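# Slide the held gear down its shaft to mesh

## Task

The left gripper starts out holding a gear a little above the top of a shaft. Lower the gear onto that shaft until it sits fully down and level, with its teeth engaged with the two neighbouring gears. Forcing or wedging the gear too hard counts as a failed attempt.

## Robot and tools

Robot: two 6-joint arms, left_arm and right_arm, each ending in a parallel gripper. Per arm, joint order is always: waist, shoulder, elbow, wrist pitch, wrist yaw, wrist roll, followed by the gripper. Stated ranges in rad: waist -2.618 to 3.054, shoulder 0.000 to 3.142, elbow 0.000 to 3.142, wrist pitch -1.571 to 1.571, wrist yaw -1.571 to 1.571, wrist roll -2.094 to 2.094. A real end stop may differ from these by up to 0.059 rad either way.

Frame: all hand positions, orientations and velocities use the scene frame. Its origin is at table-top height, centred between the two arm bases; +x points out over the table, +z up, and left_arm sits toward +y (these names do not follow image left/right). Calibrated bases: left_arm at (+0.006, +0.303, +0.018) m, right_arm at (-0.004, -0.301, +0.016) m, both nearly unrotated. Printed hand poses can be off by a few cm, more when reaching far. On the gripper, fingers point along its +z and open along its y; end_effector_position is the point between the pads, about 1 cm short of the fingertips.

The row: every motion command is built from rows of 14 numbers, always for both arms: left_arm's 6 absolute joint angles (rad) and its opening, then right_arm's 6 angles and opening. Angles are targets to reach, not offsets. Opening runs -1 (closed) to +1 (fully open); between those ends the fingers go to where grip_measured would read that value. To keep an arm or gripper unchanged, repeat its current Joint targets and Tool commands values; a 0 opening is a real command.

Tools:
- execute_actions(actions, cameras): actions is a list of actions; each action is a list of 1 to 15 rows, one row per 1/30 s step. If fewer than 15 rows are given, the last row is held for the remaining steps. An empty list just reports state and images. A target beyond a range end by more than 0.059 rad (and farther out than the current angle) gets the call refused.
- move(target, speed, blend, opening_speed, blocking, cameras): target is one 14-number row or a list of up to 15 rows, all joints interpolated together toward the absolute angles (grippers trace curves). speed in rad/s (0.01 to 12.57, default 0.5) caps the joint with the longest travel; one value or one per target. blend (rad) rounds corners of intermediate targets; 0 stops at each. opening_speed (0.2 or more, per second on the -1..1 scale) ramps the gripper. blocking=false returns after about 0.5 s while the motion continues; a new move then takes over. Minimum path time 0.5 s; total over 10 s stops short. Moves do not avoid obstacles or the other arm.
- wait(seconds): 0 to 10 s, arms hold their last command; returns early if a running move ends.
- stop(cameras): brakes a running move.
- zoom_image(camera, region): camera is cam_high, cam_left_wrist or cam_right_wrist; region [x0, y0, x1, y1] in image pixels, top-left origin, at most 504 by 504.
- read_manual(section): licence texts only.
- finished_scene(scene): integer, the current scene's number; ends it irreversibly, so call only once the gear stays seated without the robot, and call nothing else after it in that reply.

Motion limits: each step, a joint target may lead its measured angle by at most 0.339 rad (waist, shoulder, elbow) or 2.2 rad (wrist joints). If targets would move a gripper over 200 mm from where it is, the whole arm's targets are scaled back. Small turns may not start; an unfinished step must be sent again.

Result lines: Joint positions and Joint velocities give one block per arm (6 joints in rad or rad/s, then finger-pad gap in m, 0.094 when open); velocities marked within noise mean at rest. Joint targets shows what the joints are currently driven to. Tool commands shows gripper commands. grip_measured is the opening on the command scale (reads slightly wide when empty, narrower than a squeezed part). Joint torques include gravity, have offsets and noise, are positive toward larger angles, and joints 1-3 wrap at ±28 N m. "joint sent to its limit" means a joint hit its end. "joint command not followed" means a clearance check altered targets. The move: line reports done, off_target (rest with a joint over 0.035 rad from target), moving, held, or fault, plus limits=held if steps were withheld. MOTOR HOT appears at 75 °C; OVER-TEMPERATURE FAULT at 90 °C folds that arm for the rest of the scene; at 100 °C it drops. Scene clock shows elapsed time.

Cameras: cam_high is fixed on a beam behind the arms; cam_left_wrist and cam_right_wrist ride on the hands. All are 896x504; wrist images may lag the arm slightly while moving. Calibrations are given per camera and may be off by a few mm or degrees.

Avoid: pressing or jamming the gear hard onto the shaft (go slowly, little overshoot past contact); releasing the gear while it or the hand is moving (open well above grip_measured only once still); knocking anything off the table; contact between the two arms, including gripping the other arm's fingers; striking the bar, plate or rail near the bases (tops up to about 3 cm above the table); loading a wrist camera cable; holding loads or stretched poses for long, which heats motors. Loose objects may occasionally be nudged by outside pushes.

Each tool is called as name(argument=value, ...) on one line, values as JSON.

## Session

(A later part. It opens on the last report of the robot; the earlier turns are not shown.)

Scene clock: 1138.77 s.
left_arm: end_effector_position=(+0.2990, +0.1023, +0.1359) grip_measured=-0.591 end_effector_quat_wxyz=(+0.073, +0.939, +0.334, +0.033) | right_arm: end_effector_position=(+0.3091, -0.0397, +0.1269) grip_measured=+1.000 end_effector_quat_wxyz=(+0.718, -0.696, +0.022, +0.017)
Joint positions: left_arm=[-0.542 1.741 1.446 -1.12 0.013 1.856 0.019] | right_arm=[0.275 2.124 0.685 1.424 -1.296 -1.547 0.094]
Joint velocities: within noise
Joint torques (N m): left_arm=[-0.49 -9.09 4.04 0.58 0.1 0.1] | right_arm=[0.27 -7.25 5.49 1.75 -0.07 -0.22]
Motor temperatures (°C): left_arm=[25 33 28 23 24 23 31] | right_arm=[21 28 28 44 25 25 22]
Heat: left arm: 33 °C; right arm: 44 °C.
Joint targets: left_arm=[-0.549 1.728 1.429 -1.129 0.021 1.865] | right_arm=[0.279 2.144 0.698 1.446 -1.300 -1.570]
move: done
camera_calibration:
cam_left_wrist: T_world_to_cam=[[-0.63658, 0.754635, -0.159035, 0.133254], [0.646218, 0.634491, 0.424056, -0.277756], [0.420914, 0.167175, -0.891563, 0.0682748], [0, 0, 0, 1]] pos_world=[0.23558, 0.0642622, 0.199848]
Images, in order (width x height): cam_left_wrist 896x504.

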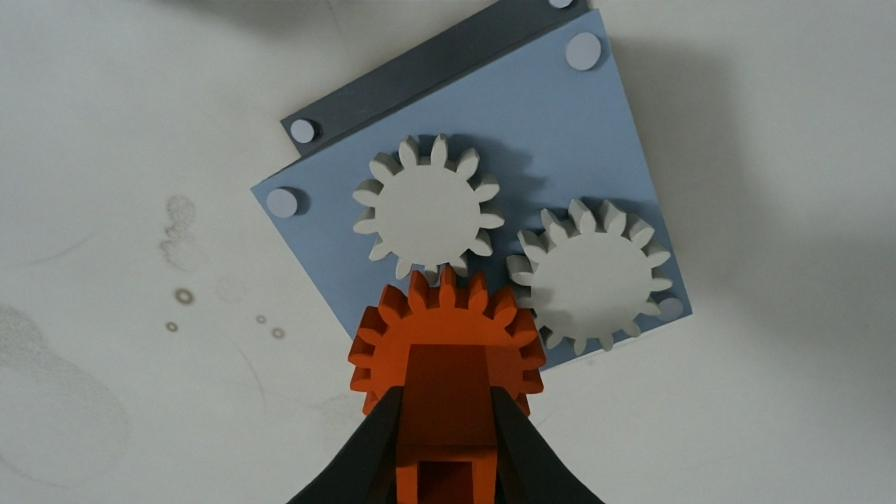

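move(target=[[-0.549,1.728,1.429,-1.129,0.021,1.905,-1,0.279,2.144,0.698,1.446,-1.30,-1.57,1]], speed=0.04, cameras=[])

move(target=[[-0.549,1.728,1.429,-1.129,0.021,1.945,-1,0.279,2.144,0.698,1.446,-1.30,-1.57,1]], speed=0.04, cameras=["cam_left_wrist"])

zoom_image(camera="cam_left_wrist", region=[340, 120, 510, 300])

zoom_image(camera="cam_left_wrist", region=[480, 240, 600, 380])

Scene clock: 1152.53 s.
left_arm: end_effector_position=(+0.2990, +0.1023, +0.1359) grip_measured=-0.591 end_effector_quat_wxyz=(+0.073, +0.945, +0.316, +0.035) | right_arm: end_effector_position=(+0.3091, -0.0397, +0.1269) grip_measured=+1.000 end_effector_quat_wxyz=(+0.718, -0.696, +0.022, +0.017)
Joint positions: left_arm=[-0.542 1.741 1.446 -1.12 0.013 1.896 0.019] | right_arm=[0.275 2.124 0.685 1.424 -1.296 -1.547 0.094]
Joint velocities: within noise
Joint torques (N m): left_arm=[-0.49 -9.1 4.04 0.58 0.1 0.1] | right_arm=[0.28 -7.27 5.5 1.76 -0.07 -0.22]
Motor temperatures (°C): left_arm=[24 33 28 23 24 23 31] | right_arm=[21 28 28 44 25 25 22]
Heat: left arm: 33 °C; right arm: 44 °C.
Joint targets: left_arm=[-0.549 1.728 1.429 -1.129 0.021 1.905] | right_arm=[0.279 2.144 0.698 1.446 -1.300 -1.570]
move: done
No camera images: "cameras" was empty.

Scene clock: 1153.90 s.
left_arm: end_effector_position=(+0.2990, +0.1023, +0.1359) grip_measured=-0.591 end_effector_quat_wxyz=(+0.072, +0.952, +0.297, +0.036) | right_arm: end_effector_position=(+0.3091, -0.0397, +0.1269) grip_measured=+1.000 end_effector_quat_wxyz=(+0.718, -0.696, +0.022, +0.017)
Joint positions: left_arm=[-0.542 1.741 1.446 -1.12 0.013 1.936 0.019] | right_arm=[0.275 2.124 0.685 1.424 -1.296 -1.547 0.094]
Joint velocities: within noise
Joint torques (N m): left_arm=[-0.47 -9.09 4.03 0.58 0.1 0.11] | right_arm=[0.28 -7.27 5.49 1.75 -0.07 -0.22]
Motor temperatures (°C): left_arm=[24 33 28 23 24 23 31] | right_arm=[21 28 28 44 25 25 22]
Heat: left arm: 33 °C; right arm: 44 °C.
Joint targets: left_arm=[-0.549 1.728 1.429 -1.129 0.021 1.945] | right_arm=[0.279 2.144 0.698 1.446 -1.300 -1.570]
move: done
camera_calibration:
cam_left_wrist: T_world_to_cam=[[-0.573725, 0.803731, -0.157656, 0.109254], [0.690024, 0.578009, 0.435629, -0.286618], [0.441255, 0.141144, -0.886212, 0.0640471], [0, 0, 0, 1]] pos_world=[0.232193, 0.0688171, 0.198843]
Images, in order (width x height): cam_left_wrist 896x504.

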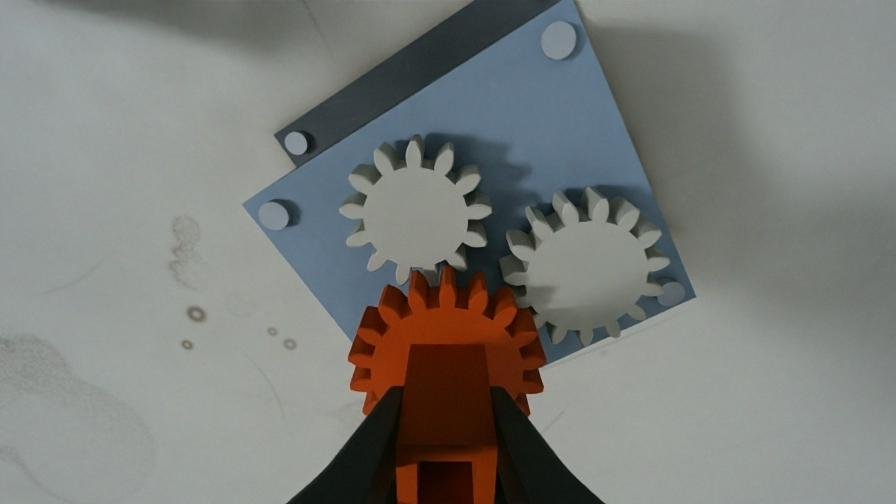

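Scaled by 2.800.

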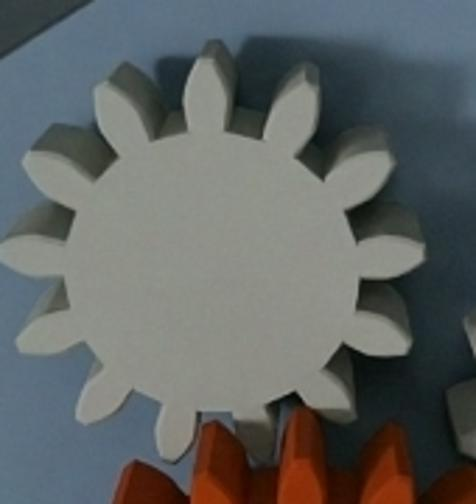

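Scaled by 3.600.

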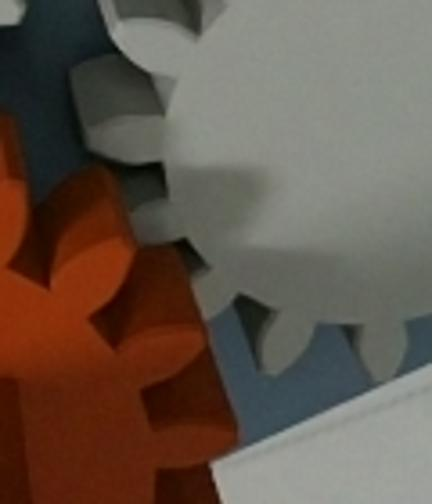

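move(target=[[-0.549,1.728,1.415,-1.115,0.021,1.945,-1,0.279,2.144,0.698,1.446,-1.30,-1.57,1],[-0.549,1.728,1.410,-1.110,0.021,1.91,-1,0.279,2.144,0.698,1.446,-1.30,-1.57,1],[-0.549,1.728,1.410,-1.110,0.021,1.945,-1,0.279,2.144,0.698,1.446,-1.30,-1.57,1]], speed=0.04, cameras=["cam_right_wrist"])

zoom_image(camera="cam_right_wrist", region=[320, 60, 440, 220])

Scene clock: 1165.10 s.
left_arm: end_effector_position=(+0.2986, +0.1027, +0.1356) grip_measured=-0.591 end_effector_quat_wxyz=(+0.074, +0.951, +0.297, +0.038) | right_arm: end_effector_position=(+0.3091, -0.0397, +0.1269) grip_measured=+1.000 end_effector_quat_wxyz=(+0.718, -0.696, +0.022, +0.017)
Joint positions: left_arm=[-0.542 1.733 1.435 -1.111 0.013 1.936 0.019] | right_arm=[0.275 2.124 0.685 1.424 -1.296 -1.547 0.094]
Joint velocities: within noise
Joint torques (N m): left_arm=[-0.49 -8.29 3.48 0.7 0.1 0.09] | right_arm=[0.29 -7.27 5.49 1.75 -0.07 -0.22]
Motor temperatures (°C): left_arm=[24 33 28 23 24 23 31] | right_arm=[21 28 28 44 25 25 22]
Heat: left arm: 33 °C; right arm: 44 °C.
Joint targets: left_arm=[-0.549 1.728 1.410 -1.110 0.021 1.945] | right_arm=[0.279 2.144 0.698 1.446 -1.300 -1.570]
move: done
camera_calibration:
cam_right_wrist: T_world_to_cam=[[0.0567547, -0.0182396, 0.998222, -0.145203], [0.898536, -0.434912, -0.0590338, -0.251482], [0.435215, 0.900288, -0.00829434, -0.0105964], [0, 0, 0, 1]] pos_world=[0.238819, -0.102481, 0.130011]
Images, in order (width x height): cam_right_wrist 896x504.

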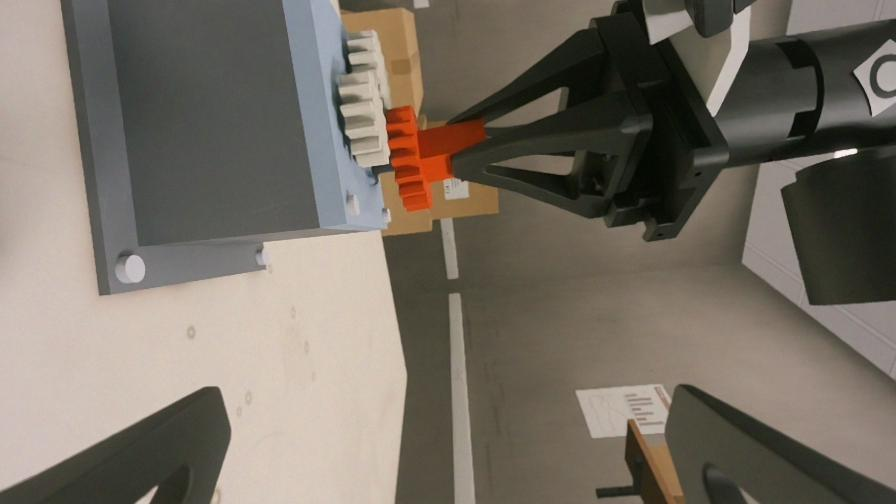

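Scaled by 3.150.

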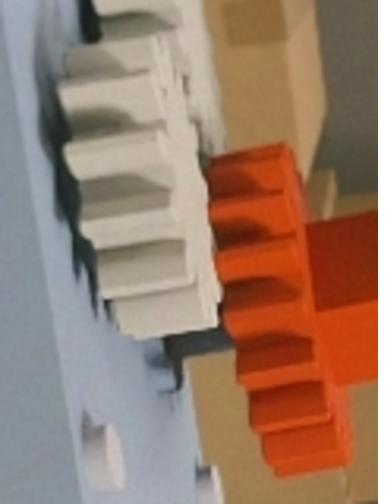

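move(target=[[-0.549,1.771,1.479,-1.163,0.021,1.945,-1,0.279,2.144,0.698,1.446,-1.30,-1.57,1]], speed=0.04, cameras=["cam_left_wrist","cam_right_wrist"])

zoom_image(camera="cam_right_wrist", region=[320, 60, 440, 220])

zoom_image(camera="cam_left_wrist", region=[480, 240, 600, 380])

zoom_image(camera="cam_left_wrist", region=[340, 120, 510, 300])

Scene clock: 1184.73 s.
left_arm: end_effector_position=(+0.2990, +0.1024, +0.1366) grip_measured=-0.591 end_effector_quat_wxyz=(+0.068, +0.952, +0.296, +0.034) | right_arm: end_effector_position=(+0.3091, -0.0397, +0.1269) grip_measured=+1.000 end_effector_quat_wxyz=(+0.718, -0.696, +0.022, +0.017)
Joint positions: left_arm=[-0.542 1.748 1.459 -1.134 0.013 1.938 0.019] | right_arm=[0.275 2.124 0.685 1.424 -1.296 -1.547 0.094]
Joint velocities: within noise
Joint torques (N m): left_arm=[-0.49 -6.02 6.71 0.37 0.1 0.09] | right_arm=[0.29 -7.28 5.49 1.75 -0.07 -0.22]
Motor temperatures (°C): left_arm=[24 32 28 23 24 23 31] | right_arm=[21 28 28 44 25 25 22]
Heat: left arm: 32 °C; right arm: 44 °C.
Joint targets: left_arm=[-0.549 1.771 1.479 -1.163 0.021 1.945] | right_arm=[0.279 2.144 0.698 1.446 -1.300 -1.570]
move: done
camera_calibration:
cam_left_wrist: T_world_to_cam=[[-0.573438, 0.805449, -0.149735, 0.107954], [0.693785, 0.57464, 0.43411, -0.287615], [0.435697, 0.145051, -0.888329, 0.0662228], [0, 0, 0, 1]] pos_world=[0.232595, 0.0687175, 0.199848]
cam_right_wrist: T_world_to_cam=[[0.0567547, -0.0182396, 0.998222, -0.145203], [0.898536, -0.434912, -0.0590338, -0.251482], [0.435215, 0.900288, -0.00829434, -0.0105964], [0, 0, 0, 1]] pos_world=[0.238819, -0.102481, 0.130011]
Images, in order (width x height): cam_left_wrist 896x504, cam_right_wrist 896x504.

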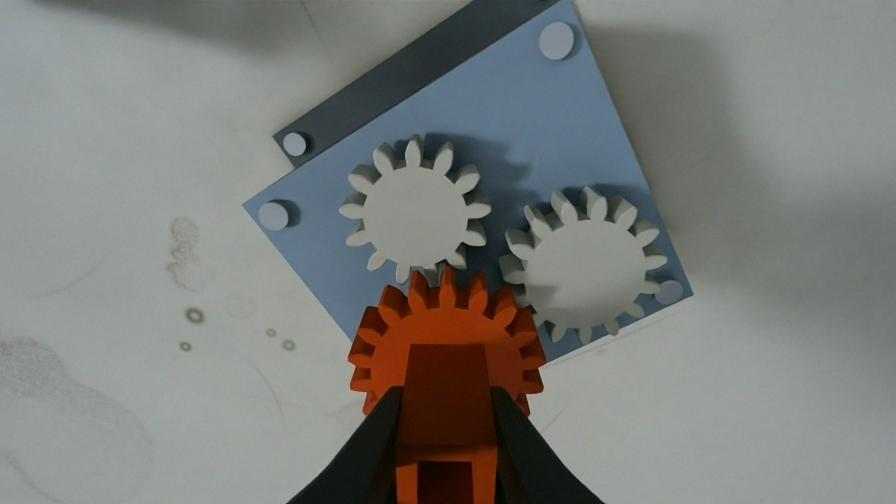

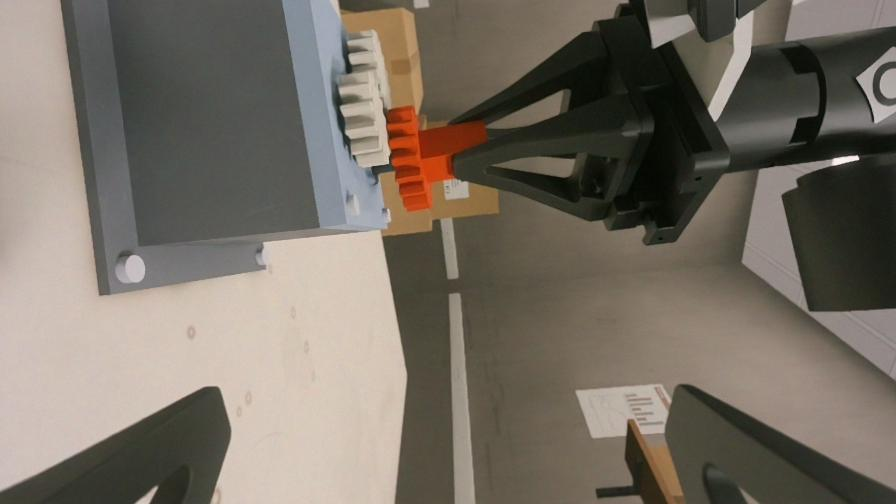

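Scaled by 3.150.

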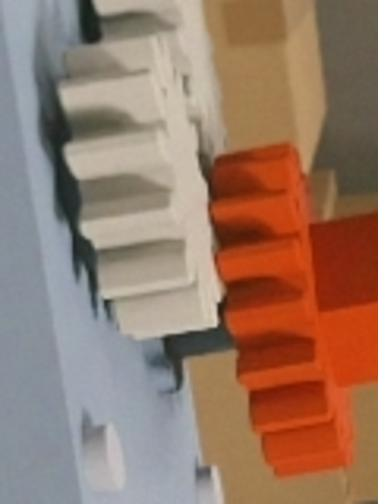

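Scaled by 3.600.

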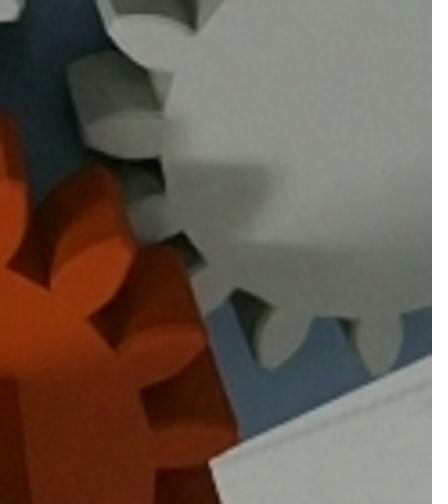

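Scaled by 2.800.

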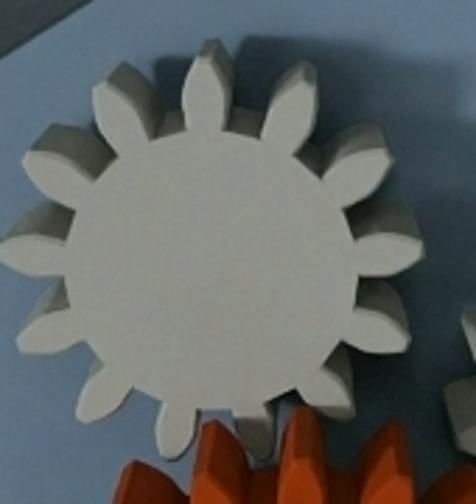

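move(target=[[-0.549,1.800,1.507,-1.190,0.021,1.945,-1,0.279,2.144,0.698,1.446,-1.30,-1.57,1]], speed=0.04, cameras=["cam_right_wrist"])

zoom_image(camera="cam_right_wrist", region=[320, 60, 440, 220])

Scene clock: 1206.40 s.
left_arm: end_effector_position=(+0.2996, +0.1020, +0.1345) grip_measured=-0.591 end_effector_quat_wxyz=(+0.058, +0.953, +0.296, +0.026) | right_arm: end_effector_position=(+0.3091, -0.0397, +0.1269) grip_measured=+1.000 end_effector_quat_wxyz=(+0.718, -0.696, +0.022, +0.017)
Joint positions: left_arm=[-0.542 1.776 1.488 -1.161 0.013 1.938 0.019] | right_arm=[0.275 2.124 0.685 1.424 -1.296 -1.547 0.094]
Joint velocities: within noise
Joint torques (N m): left_arm=[-0.49 -6.15 6.61 0.32 0.1 0.08] | right_arm=[0.27 -7.25 5.49 1.75 -0.06 -0.22]
Motor temperatures (°C): left_arm=[24 32 28 23 24 23 31] | right_arm=[21 28 28 44 25 25 22]
Heat: left arm: 32 °C; right arm: 44 °C.
Joint targets: left_arm=[-0.549 1.800 1.507 -1.190 0.021 1.945] | right_arm=[0.279 2.144 0.698 1.446 -1.300 -1.570]
move: done
camera_calibration:
cam_right_wrist: T_world_to_cam=[[0.0567547, -0.0182396, 0.998222, -0.145203], [0.898536, -0.434912, -0.0590338, -0.251482], [0.435215, 0.900288, -0.00829434, -0.0105964], [0, 0, 0, 1]] pos_world=[0.238819, -0.102481, 0.130011]
Images, in order (width x height): cam_right_wrist 896x504.

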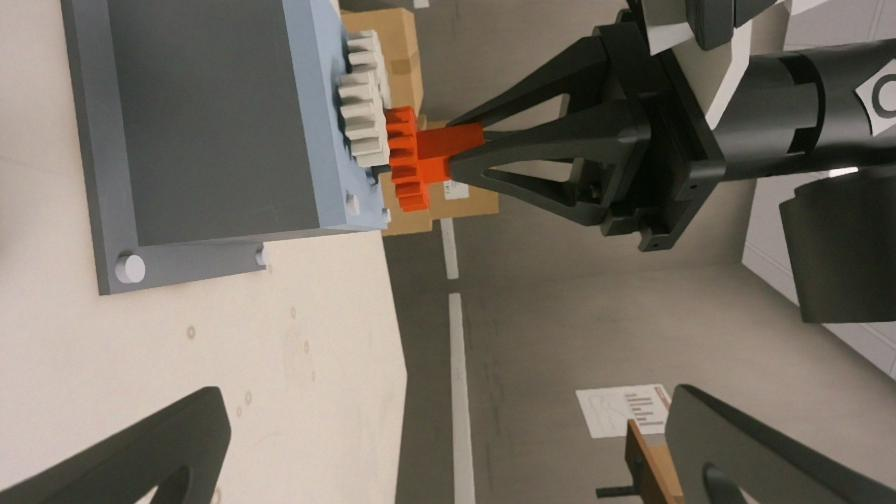

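Scaled by 3.150.

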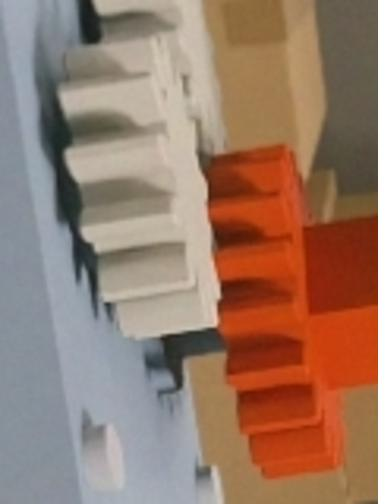

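move(target=[[-0.549,1.800,1.497,-1.180,0.021,1.945,-1,0.279,2.144,0.698,1.446,-1.30,-1.57,1],[-0.549,1.800,1.497,-1.180,0.021,2.035,-1,0.279,2.144,0.698,1.446,-1.30,-1.57,1]], speed=0.05, cameras=["cam_left_wrist"])

zoom_image(camera="cam_left_wrist", region=[480, 240, 600, 380])

zoom_image(camera="cam_left_wrist", region=[340, 120, 510, 300])

Scene clock: 1215.87 s.
left_arm: end_effector_position=(+0.2996, +0.1020, +0.1345) grip_measured=-0.591 end_effector_quat_wxyz=(+0.057, +0.965, +0.254, +0.028) | right_arm: end_effector_position=(+0.3091, -0.0397, +0.1269) grip_measured=+1.000 end_effector_quat_wxyz=(+0.718, -0.696, +0.022, +0.017)
Joint positions: left_arm=[-0.542 1.776 1.488 -1.161 0.012 2.026 0.019] | right_arm=[0.275 2.124 0.685 1.424 -1.296 -1.547 0.094]
Joint velocities: within noise
Joint torques (N m): left_arm=[-0.49 -6.16 5.86 0.42 0.11 0.11] | right_arm=[0.28 -7.25 5.49 1.76 -0.07 -0.22]
Motor temperatures (°C): left_arm=[24 32 28 23 24 23 31] | right_arm=[21 28 28 44 25 25 22]
Heat: left arm: 32 °C; right arm: 44 °C.
Joint targets: left_arm=[-0.549 1.800 1.497 -1.180 0.021 2.035] | right_arm=[0.279 2.144 0.698 1.446 -1.300 -1.570]
move: done
camera_calibration:
cam_left_wrist: T_world_to_cam=[[-0.501523, 0.856285, -0.123493, 0.0780796], [0.74679, 0.500546, 0.437903, -0.295744], [0.436784, 0.127395, -0.8905, 0.0659332], [0, 0, 0, 1]] pos_world=[0.231219, 0.0727753, 0.197863]
Images, in order (width x height): cam_left_wrist 896x504.

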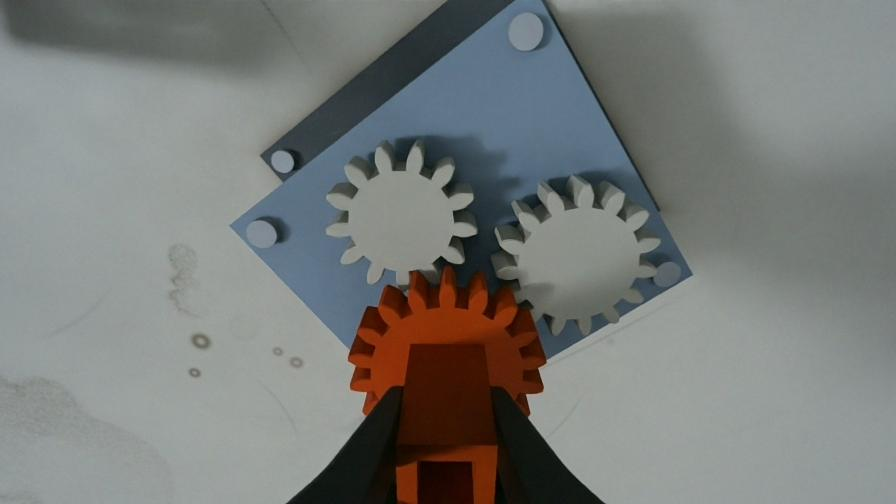

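Scaled by 3.600.

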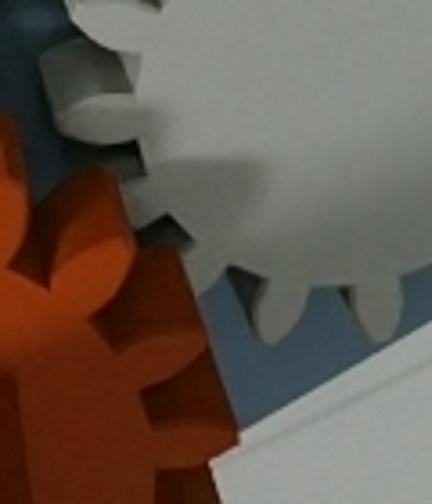

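Scaled by 2.800.

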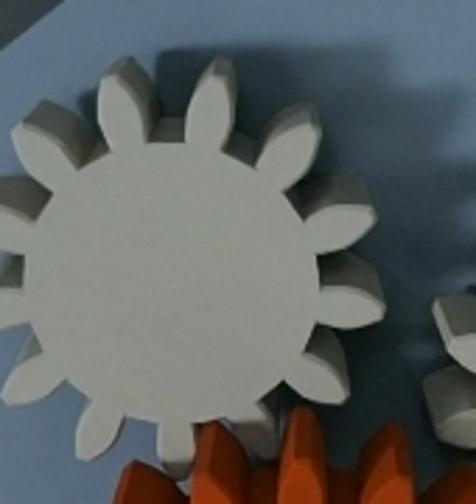

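move(target=[[-0.549,1.800,1.497,-1.180,0.021,2.090,-1,0.279,2.144,0.698,1.446,-1.30,-1.57,1]], speed=0.05, cameras=["cam_left_wrist"])

zoom_image(camera="cam_left_wrist", region=[480, 240, 600, 380])

zoom_image(camera="cam_left_wrist", region=[340, 120, 510, 300])

Scene clock: 1227.00 s.
left_arm: end_effector_position=(+0.2997, +0.1021, +0.1345) grip_measured=-0.591 end_effector_quat_wxyz=(+0.056, +0.971, +0.232, +0.030) | right_arm: end_effector_position=(+0.3091, -0.0397, +0.1269) grip_measured=+1.000 end_effector_quat_wxyz=(+0.718, -0.696, +0.022, +0.017)
Joint positions: left_arm=[-0.542 1.776 1.488 -1.161 0.012 2.071 0.019] | right_arm=[0.275 2.124 0.685 1.424 -1.296 -1.547 0.094]
Joint velocities: within noise
Joint torques (N m): left_arm=[-0.49 -6.15 5.86 0.42 0.11 0.1] | right_arm=[0.27 -7.27 5.5 1.76 -0.07 -0.22]
Motor temperatures (°C): left_arm=[24 32 28 23 24 23 31] | right_arm=[21 28 28 44 25 25 22]
Heat: left arm: 32 °C; right arm: 44 °C.
Joint targets: left_arm=[-0.549 1.800 1.497 -1.180 0.021 2.080] | right_arm=[0.279 2.144 0.698 1.446 -1.300 -1.570]
joint sent to its limit (left arm) — the wrist roll, upper limit.
move: done
camera_calibration:
cam_left_wrist: T_world_to_cam=[[-0.463044, 0.877884, -0.122107, 0.0640149], [0.765974, 0.465664, 0.443216, -0.298694], [0.445953, 0.111698, -0.88806, 0.0643634], [0, 0, 0, 1]] pos_world=[0.22973, 0.0757042, 0.197361]
Images, in order (width x height): cam_left_wrist 896x504.

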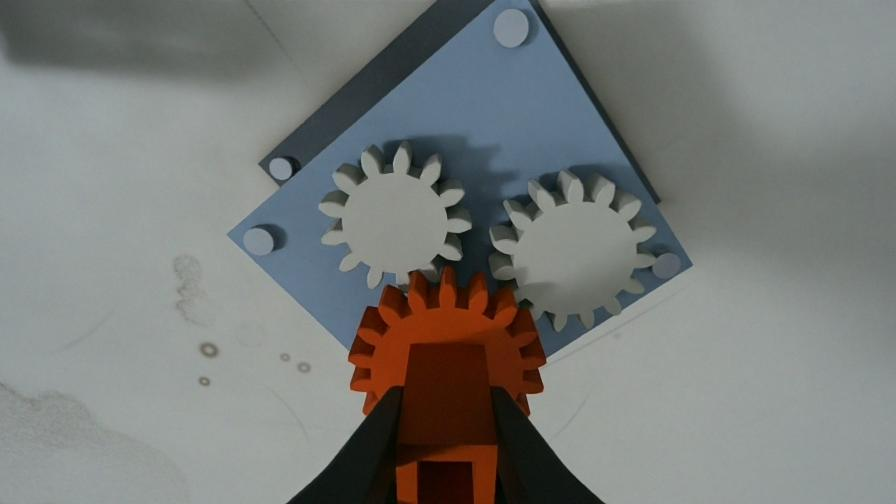

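Scaled by 3.600.

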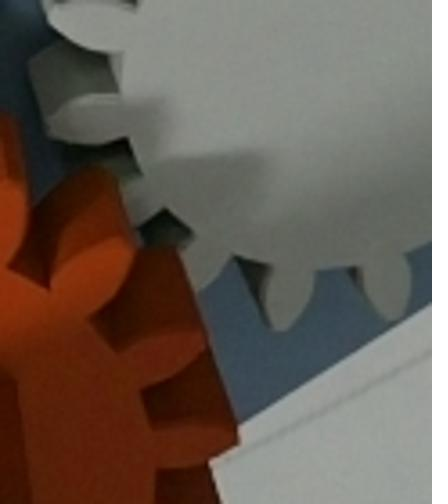

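Scaled by 2.800.

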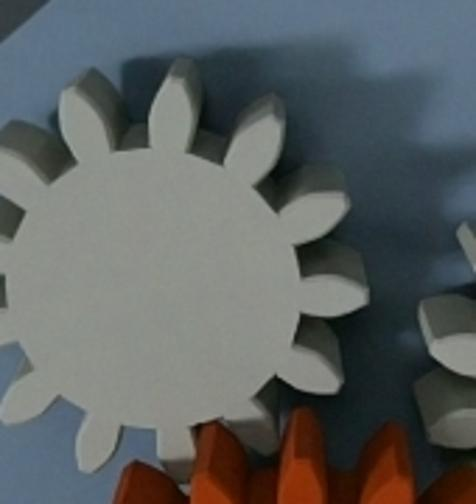

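move(target=[[-0.549,1.800,1.520,-1.205,0.021,2.080,-1,0.279,2.144,0.698,1.446,-1.30,-1.57,1]], speed=0.05, cameras=[])

move(target=[[-0.549,1.728,1.447,-1.148,0.021,2.022,-1,0.279,2.144,0.698,1.446,-1.30,-1.57,1]], speed=0.05, cameras=["cam_left_wrist","cam_right_wrist"])

zoom_image(camera="cam_left_wrist", region=[480, 240, 600, 380])

zoom_image(camera="cam_left_wrist", region=[340, 120, 510, 300])

zoom_image(camera="cam_right_wrist", region=[320, 60, 440, 220])

Scene clock: 1237.73 s.
left_arm: end_effector_position=(+0.2995, +0.1023, +0.1376) grip_measured=-0.591 end_effector_quat_wxyz=(+0.055, +0.971, +0.232, +0.029) | right_arm: end_effector_position=(+0.3091, -0.0397, +0.1269) grip_measured=+1.000 end_effector_quat_wxyz=(+0.718, -0.696, +0.022, +0.017)
Joint positions: left_arm=[-0.542 1.776 1.501 -1.175 0.012 2.072 0.019] | right_arm=[0.275 2.124 0.685 1.424 -1.296 -1.547 0.094]
Joint velocities: within noise
Joint torques (N m): left_arm=[-0.49 -6.15 6.67 0.32 0.11 0.09] | right_arm=[0.29 -7.27 5.5 1.75 -0.07 -0.22]
Motor temperatures (°C): left_arm=[24 32 28 23 24 23 31] | right_arm=[21 28 28 44 25 25 22]
Heat: left arm: 32 °C; right arm: 44 °C.
Joint targets: left_arm=[-0.549 1.800 1.520 -1.205 0.021 2.080] | right_arm=[0.279 2.144 0.698 1.446 -1.300 -1.570]
move: done
No camera images: "cameras" was empty.

Scene clock: 1239.57 s.
left_arm: end_effector_position=(+0.2991, +0.1026, +0.1341) grip_measured=-0.591 end_effector_quat_wxyz=(+0.063, +0.965, +0.252, +0.035) | right_arm: end_effector_position=(+0.3091, -0.0397, +0.1269) grip_measured=+1.000 end_effector_quat_wxyz=(+0.718, -0.696, +0.022, +0.017)
Joint positions: left_arm=[-0.542 1.756 1.46 -1.135 0.012 2.03 0.019] | right_arm=[0.275 2.124 0.685 1.424 -1.296 -1.547 0.094]
Joint velocities: within noise
Joint torques (N m): left_arm=[-0.49 -10.67 4.29 0.52 0.11 -0.08] | right_arm=[0.28 -7.25 5.5 1.76 -0.07 -0.22]
Motor temperatures (°C): left_arm=[24 32 28 23 24 23 31] | right_arm=[21 28 28 44 25 25 22]
Heat: left arm: 32 °C; right arm: 44 °C.
Joint targets: left_arm=[-0.549 1.728 1.447 -1.148 0.021 2.022] | right_arm=[0.279 2.144 0.698 1.446 -1.300 -1.570]
move: done
camera_calibration:
cam_left_wrist: T_world_to_cam=[[-0.497024, 0.856506, -0.139156, 0.0778922], [0.741395, 0.502491, 0.444789, -0.29486], [0.450889, 0.117901, -0.884759, 0.0616667], [0, 0, 0, 1]] pos_world=[0.229517, 0.0741787, 0.19655]
cam_right_wrist: T_world_to_cam=[[0.0567547, -0.0182396, 0.998222, -0.145203], [0.898536, -0.434912, -0.0590338, -0.251482], [0.435215, 0.900288, -0.00829434, -0.0105964], [0, 0, 0, 1]] pos_world=[0.238819, -0.102481, 0.130011]
Images, in order (width x height): cam_left_wrist 896x504, cam_right_wrist 896x504.

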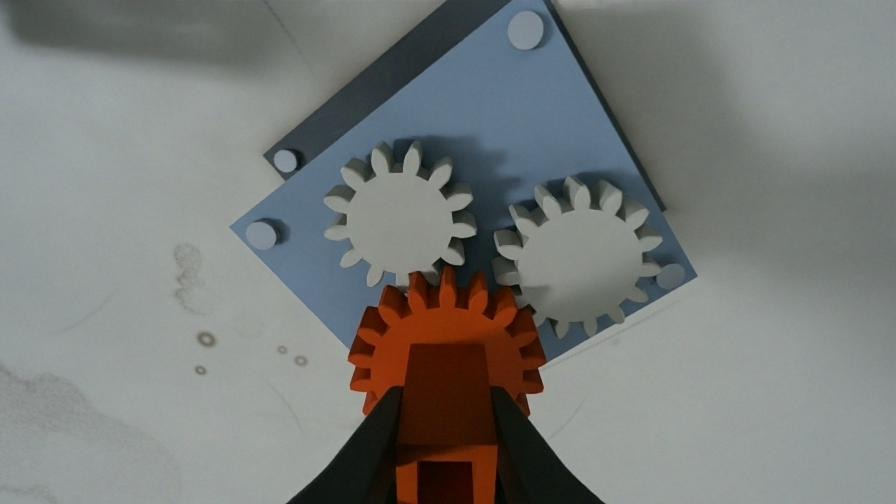

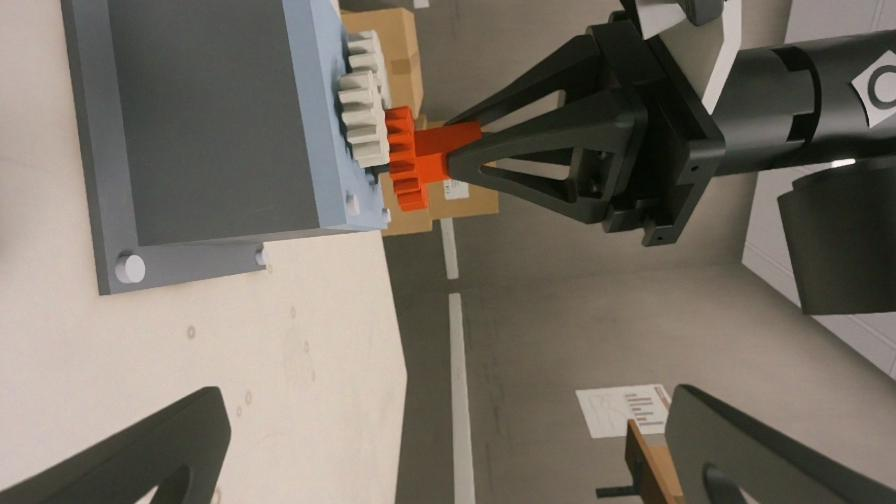

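Scaled by 3.600.

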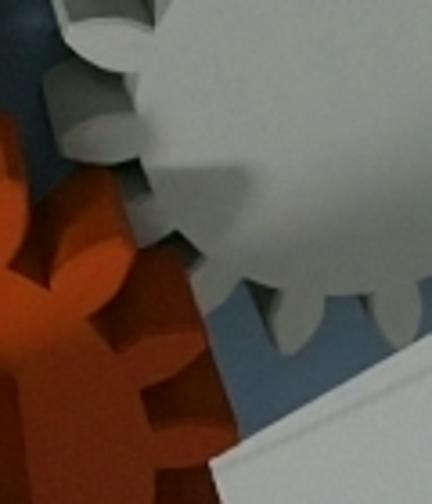

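Scaled by 2.800.

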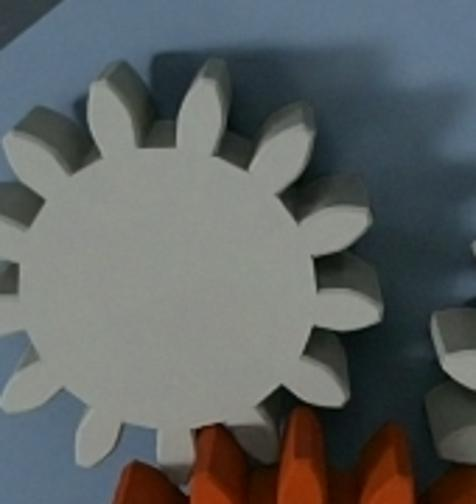

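Scaled by 3.150.

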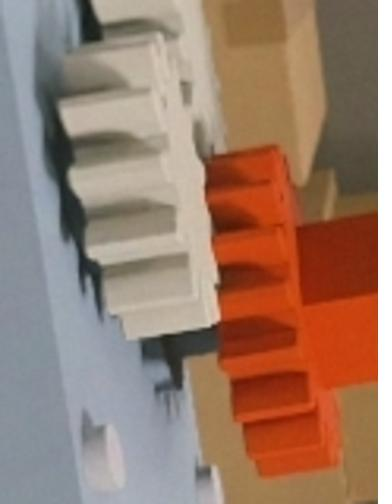

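move(target=[[-0.549,1.728,1.435,-1.138,0.021,2.022,-1,0.279,2.144,0.698,1.446,-1.30,-1.57,1]], speed=0.03, cameras=["cam_right_wrist"])

zoom_image(camera="cam_right_wrist", region=[320, 60, 440, 220])

Scene clock: 1245.07 s.
left_arm: end_effector_position=(+0.2991, +0.1025, +0.1320) grip_measured=-0.591 end_effector_quat_wxyz=(+0.064, +0.965, +0.252, +0.035) | right_arm: end_effector_position=(+0.3091, -0.0397, +0.1269) grip_measured=+1.000 end_effector_quat_wxyz=(+0.718, -0.696, +0.022, +0.017)
Joint positions: left_arm=[-0.542 1.754 1.449 -1.123 0.012 2.029 0.019] | right_arm=[0.275 2.124 0.685 1.424 -1.296 -1.547 0.094]
Joint velocities: within noise
Joint torques (N m): left_arm=[-0.47 -10.51 4.23 0.51 0.11 -0.08] | right_arm=[0.28 -7.27 5.5 1.76 -0.07 -0.22]
Motor temperatures (°C): left_arm=[24 32 28 23 24 23 31] | right_arm=[21 28 28 44 25 25 22]
Heat: left arm: 32 °C; right arm: 44 °C.
Joint targets: left_arm=[-0.549 1.728 1.435 -1.138 0.021 2.022] | right_arm=[0.279 2.144 0.698 1.446 -1.300 -1.570]
move: done
camera_calibration:
cam_right_wrist: T_world_to_cam=[[0.0567547, -0.0182396, 0.998222, -0.145203], [0.898536, -0.434912, -0.0590338, -0.251482], [0.435215, 0.900288, -0.00829434, -0.0105964], [0, 0, 0, 1]] pos_world=[0.238819, -0.102481, 0.130011]
Images, in order (width x height): cam_right_wrist 896x504.

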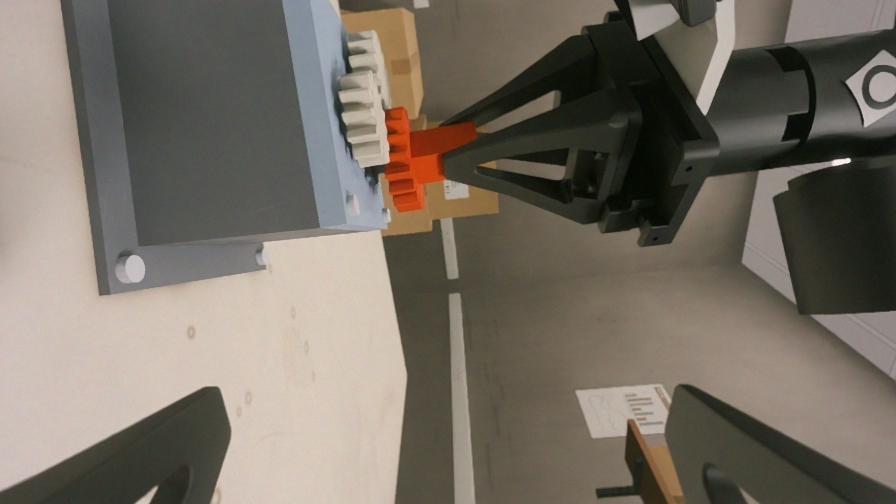

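Scaled by 3.150.

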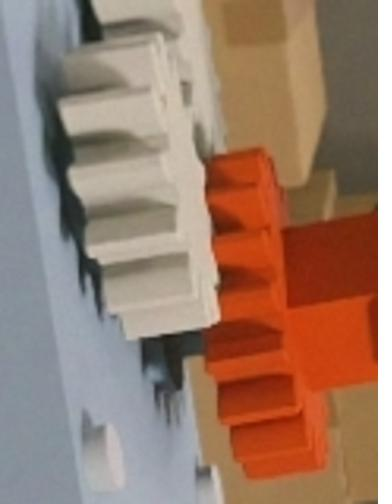

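move(target=[[-0.549,1.730,1.416,-1.118,0.021,2.022,-1,0.279,2.144,0.698,1.446,-1.30,-1.57,1]], speed=0.04, cameras=["cam_right_wrist"])

zoom_image(camera="cam_right_wrist", region=[320, 60, 440, 220])

Scene clock: 1252.60 s.
left_arm: end_effector_position=(+0.2993, +0.1025, +0.1274) grip_measured=-0.591 end_effector_quat_wxyz=(+0.065, +0.965, +0.253, +0.037) | right_arm: end_effector_position=(+0.3091, -0.0397, +0.1269) grip_measured=+1.000 end_effector_quat_wxyz=(+0.718, -0.696, +0.022, +0.017)
Joint positions: left_arm=[-0.542 1.754 1.431 -1.102 0.01 2.029 0.019] | right_arm=[0.275 2.124 0.685 1.424 -1.296 -1.547 0.094]
Joint velocities: within noise
Joint torques (N m): left_arm=[-0.47 -10.3 4.19 0.49 0.12 -0.08] | right_arm=[0.28 -7.27 5.49 1.76 -0.07 -0.22]
Motor temperatures (°C): left_arm=[24 33 28 23 24 23 31] | right_arm=[21 28 28 44 25 25 22]
Heat: left arm: 33 °C; right arm: 44 °C.
Joint targets: left_arm=[-0.549 1.730 1.416 -1.118 0.021 2.022] | right_arm=[0.279 2.144 0.698 1.446 -1.300 -1.570]
move: done
camera_calibration:
cam_right_wrist: T_world_to_cam=[[0.0567547, -0.0182396, 0.998222, -0.145203], [0.898536, -0.434912, -0.0590338, -0.251482], [0.435215, 0.900288, -0.00829434, -0.0105964], [0, 0, 0, 1]] pos_world=[0.238819, -0.102481, 0.130011]
Images, in order (width x height): cam_right_wrist 896x504.

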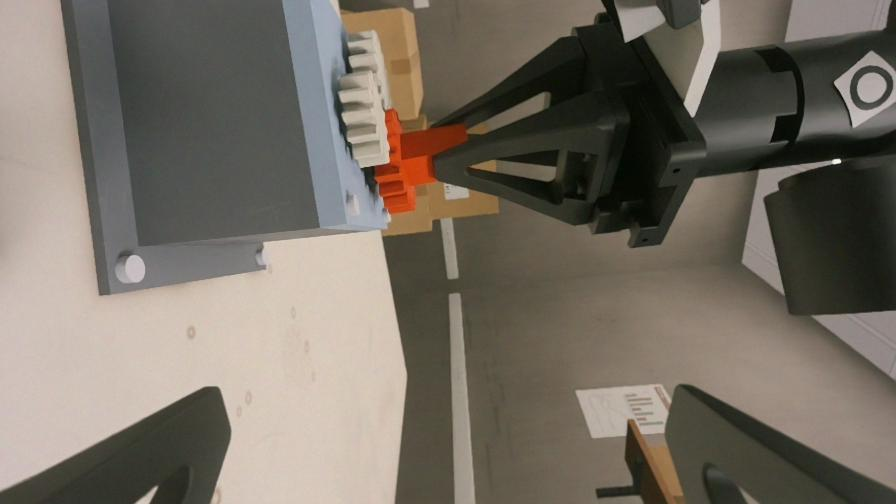

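Scaled by 3.150.

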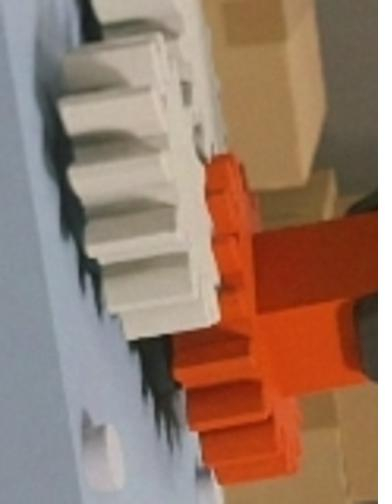

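Meshed. Continue down.

move(target=[[-0.549,1.732,1.398,-1.100,0.021,2.022,-1,0.279,2.144,0.698,1.446,-1.30,-1.57,1]], speed=0.04, cameras=["cam_right_wrist"])

zoom_image(camera="cam_right_wrist", region=[320, 60, 440, 220])

Scene clock: 1258.20 s.
left_arm: end_effector_position=(+0.2996, +0.1025, +0.1238) grip_measured=-0.591 end_effector_quat_wxyz=(+0.065, +0.965, +0.253, +0.038) | right_arm: end_effector_position=(+0.3091, -0.0397, +0.1269) grip_measured=+1.000 end_effector_quat_wxyz=(+0.718, -0.696, +0.022, +0.017)
Joint positions: left_arm=[-0.542 1.754 1.416 -1.085 0.009 2.029 0.019] | right_arm=[0.275 2.124 0.685 1.424 -1.296 -1.547 0.094]
Joint velocities: within noise
Joint torques (N m): left_arm=[-0.49 -10.11 3.97 0.52 0.14 -0.08] | right_arm=[0.28 -7.27 5.49 1.75 -0.07 -0.22]
Motor temperatures (°C): left_arm=[24 34 28 23 24 23 31] | right_arm=[21 28 28 44 25 25 22]
Heat: left arm: 34 °C; right arm: 44 °C.
Joint targets: left_arm=[-0.549 1.732 1.398 -1.100 0.021 2.022] | right_arm=[0.279 2.144 0.698 1.446 -1.300 -1.570]
move: done
camera_calibration:
cam_right_wrist: T_world_to_cam=[[0.0567547, -0.0182396, 0.998222, -0.145203], [0.898536, -0.434912, -0.0590338, -0.251482], [0.435215, 0.900288, -0.00829434, -0.0105964], [0, 0, 0, 1]] pos_world=[0.238819, -0.102481, 0.130011]
Images, in order (width x height): cam_right_wrist 896x504.

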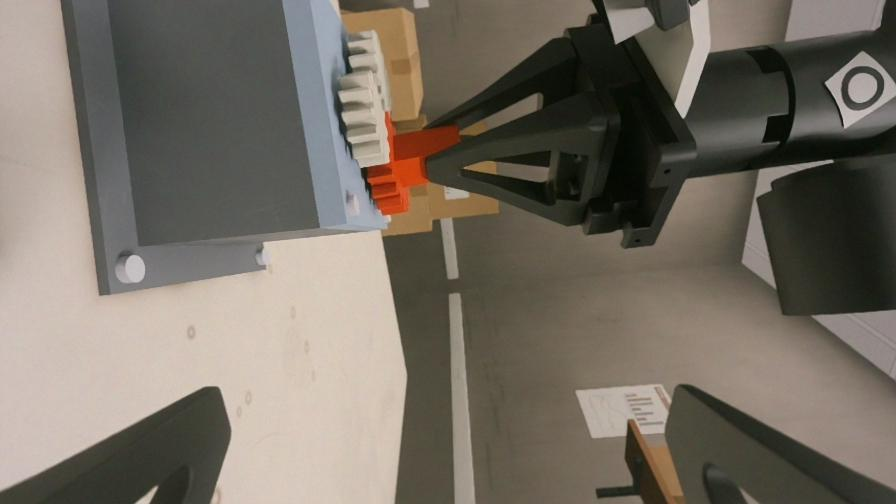

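Scaled by 3.150.

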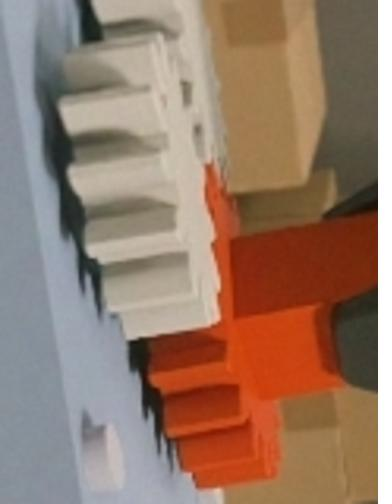

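move(target=[[-0.549,1.734,1.388,-1.090,0.021,2.022,-1,0.279,2.144,0.698,1.446,-1.30,-1.57,1]], speed=0.03, cameras=["cam_right_wrist","cam_left_wrist"])

zoom_image(camera="cam_right_wrist", region=[320, 60, 440, 220])

Scene clock: 1265.93 s.
left_arm: end_effector_position=(+0.2993, +0.1026, +0.1236) grip_measured=-0.591 end_effector_quat_wxyz=(+0.067, +0.964, +0.253, +0.039) | right_arm: end_effector_position=(+0.3091, -0.0397, +0.1269) grip_measured=+1.000 end_effector_quat_wxyz=(+0.718, -0.696, +0.022, +0.017)
Joint positions: left_arm=[-0.542 1.749 1.408 -1.078 0.009 2.029 0.019] | right_arm=[0.275 2.124 0.685 1.424 -1.296 -1.547 0.094]
Joint velocities: within noise
Joint torques (N m): left_arm=[-0.47 -9.37 3.79 0.56 0.14 -0.07] | right_arm=[0.28 -7.27 5.49 1.75 -0.06 -0.22]
Motor temperatures (°C): left_arm=[24 34 28 23 24 23 31] | right_arm=[21 28 28 44 25 25 22]
Heat: left arm: 34 °C; right arm: 44 °C.
Joint targets: left_arm=[-0.549 1.734 1.388 -1.090 0.021 2.022] | right_arm=[0.279 2.144 0.698 1.446 -1.300 -1.570]
move: done
camera_calibration:
cam_left_wrist: T_world_to_cam=[[-0.496894, 0.854971, -0.148733, 0.0779002], [0.73565, 0.505903, 0.450423, -0.289822], [0.460343, 0.114397, -0.880339, 0.0493128], [0, 0, 0, 1]] pos_world=[0.229215, 0.0743782, 0.185541]
cam_right_wrist: T_world_to_cam=[[0.0567547, -0.0182396, 0.998222, -0.145203], [0.898536, -0.434912, -0.0590338, -0.251482], [0.435215, 0.900288, -0.00829434, -0.0105964], [0, 0, 0, 1]] pos_world=[0.238819, -0.102481, 0.130011]
Images, in order (width x height): cam_left_wrist 896x504, cam_right_wrist 896x504.

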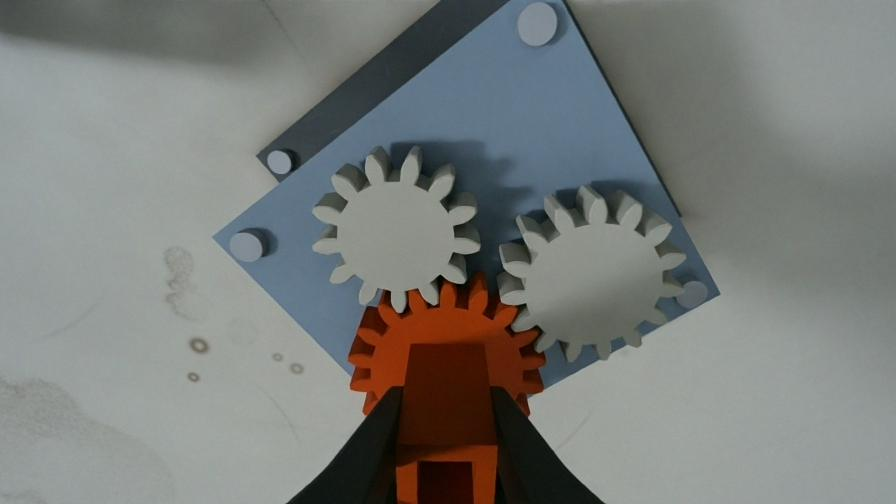

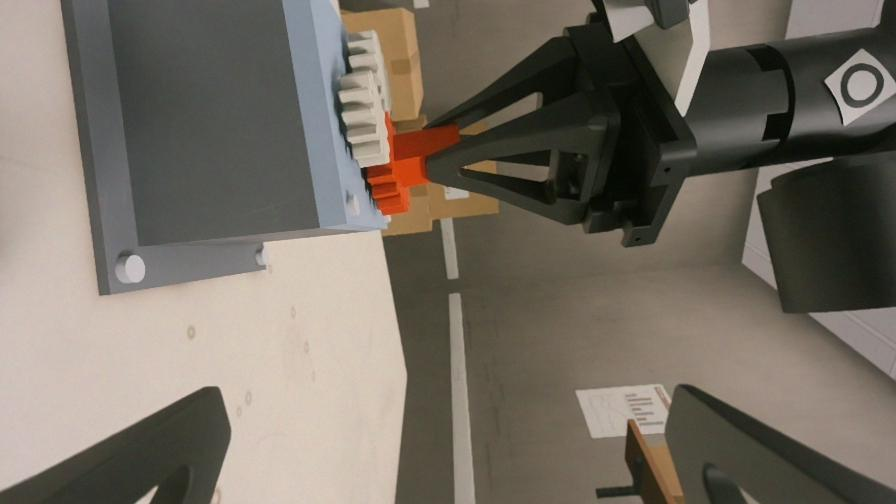

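Scaled by 3.150.

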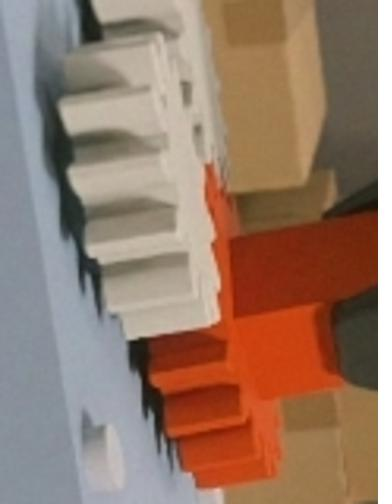

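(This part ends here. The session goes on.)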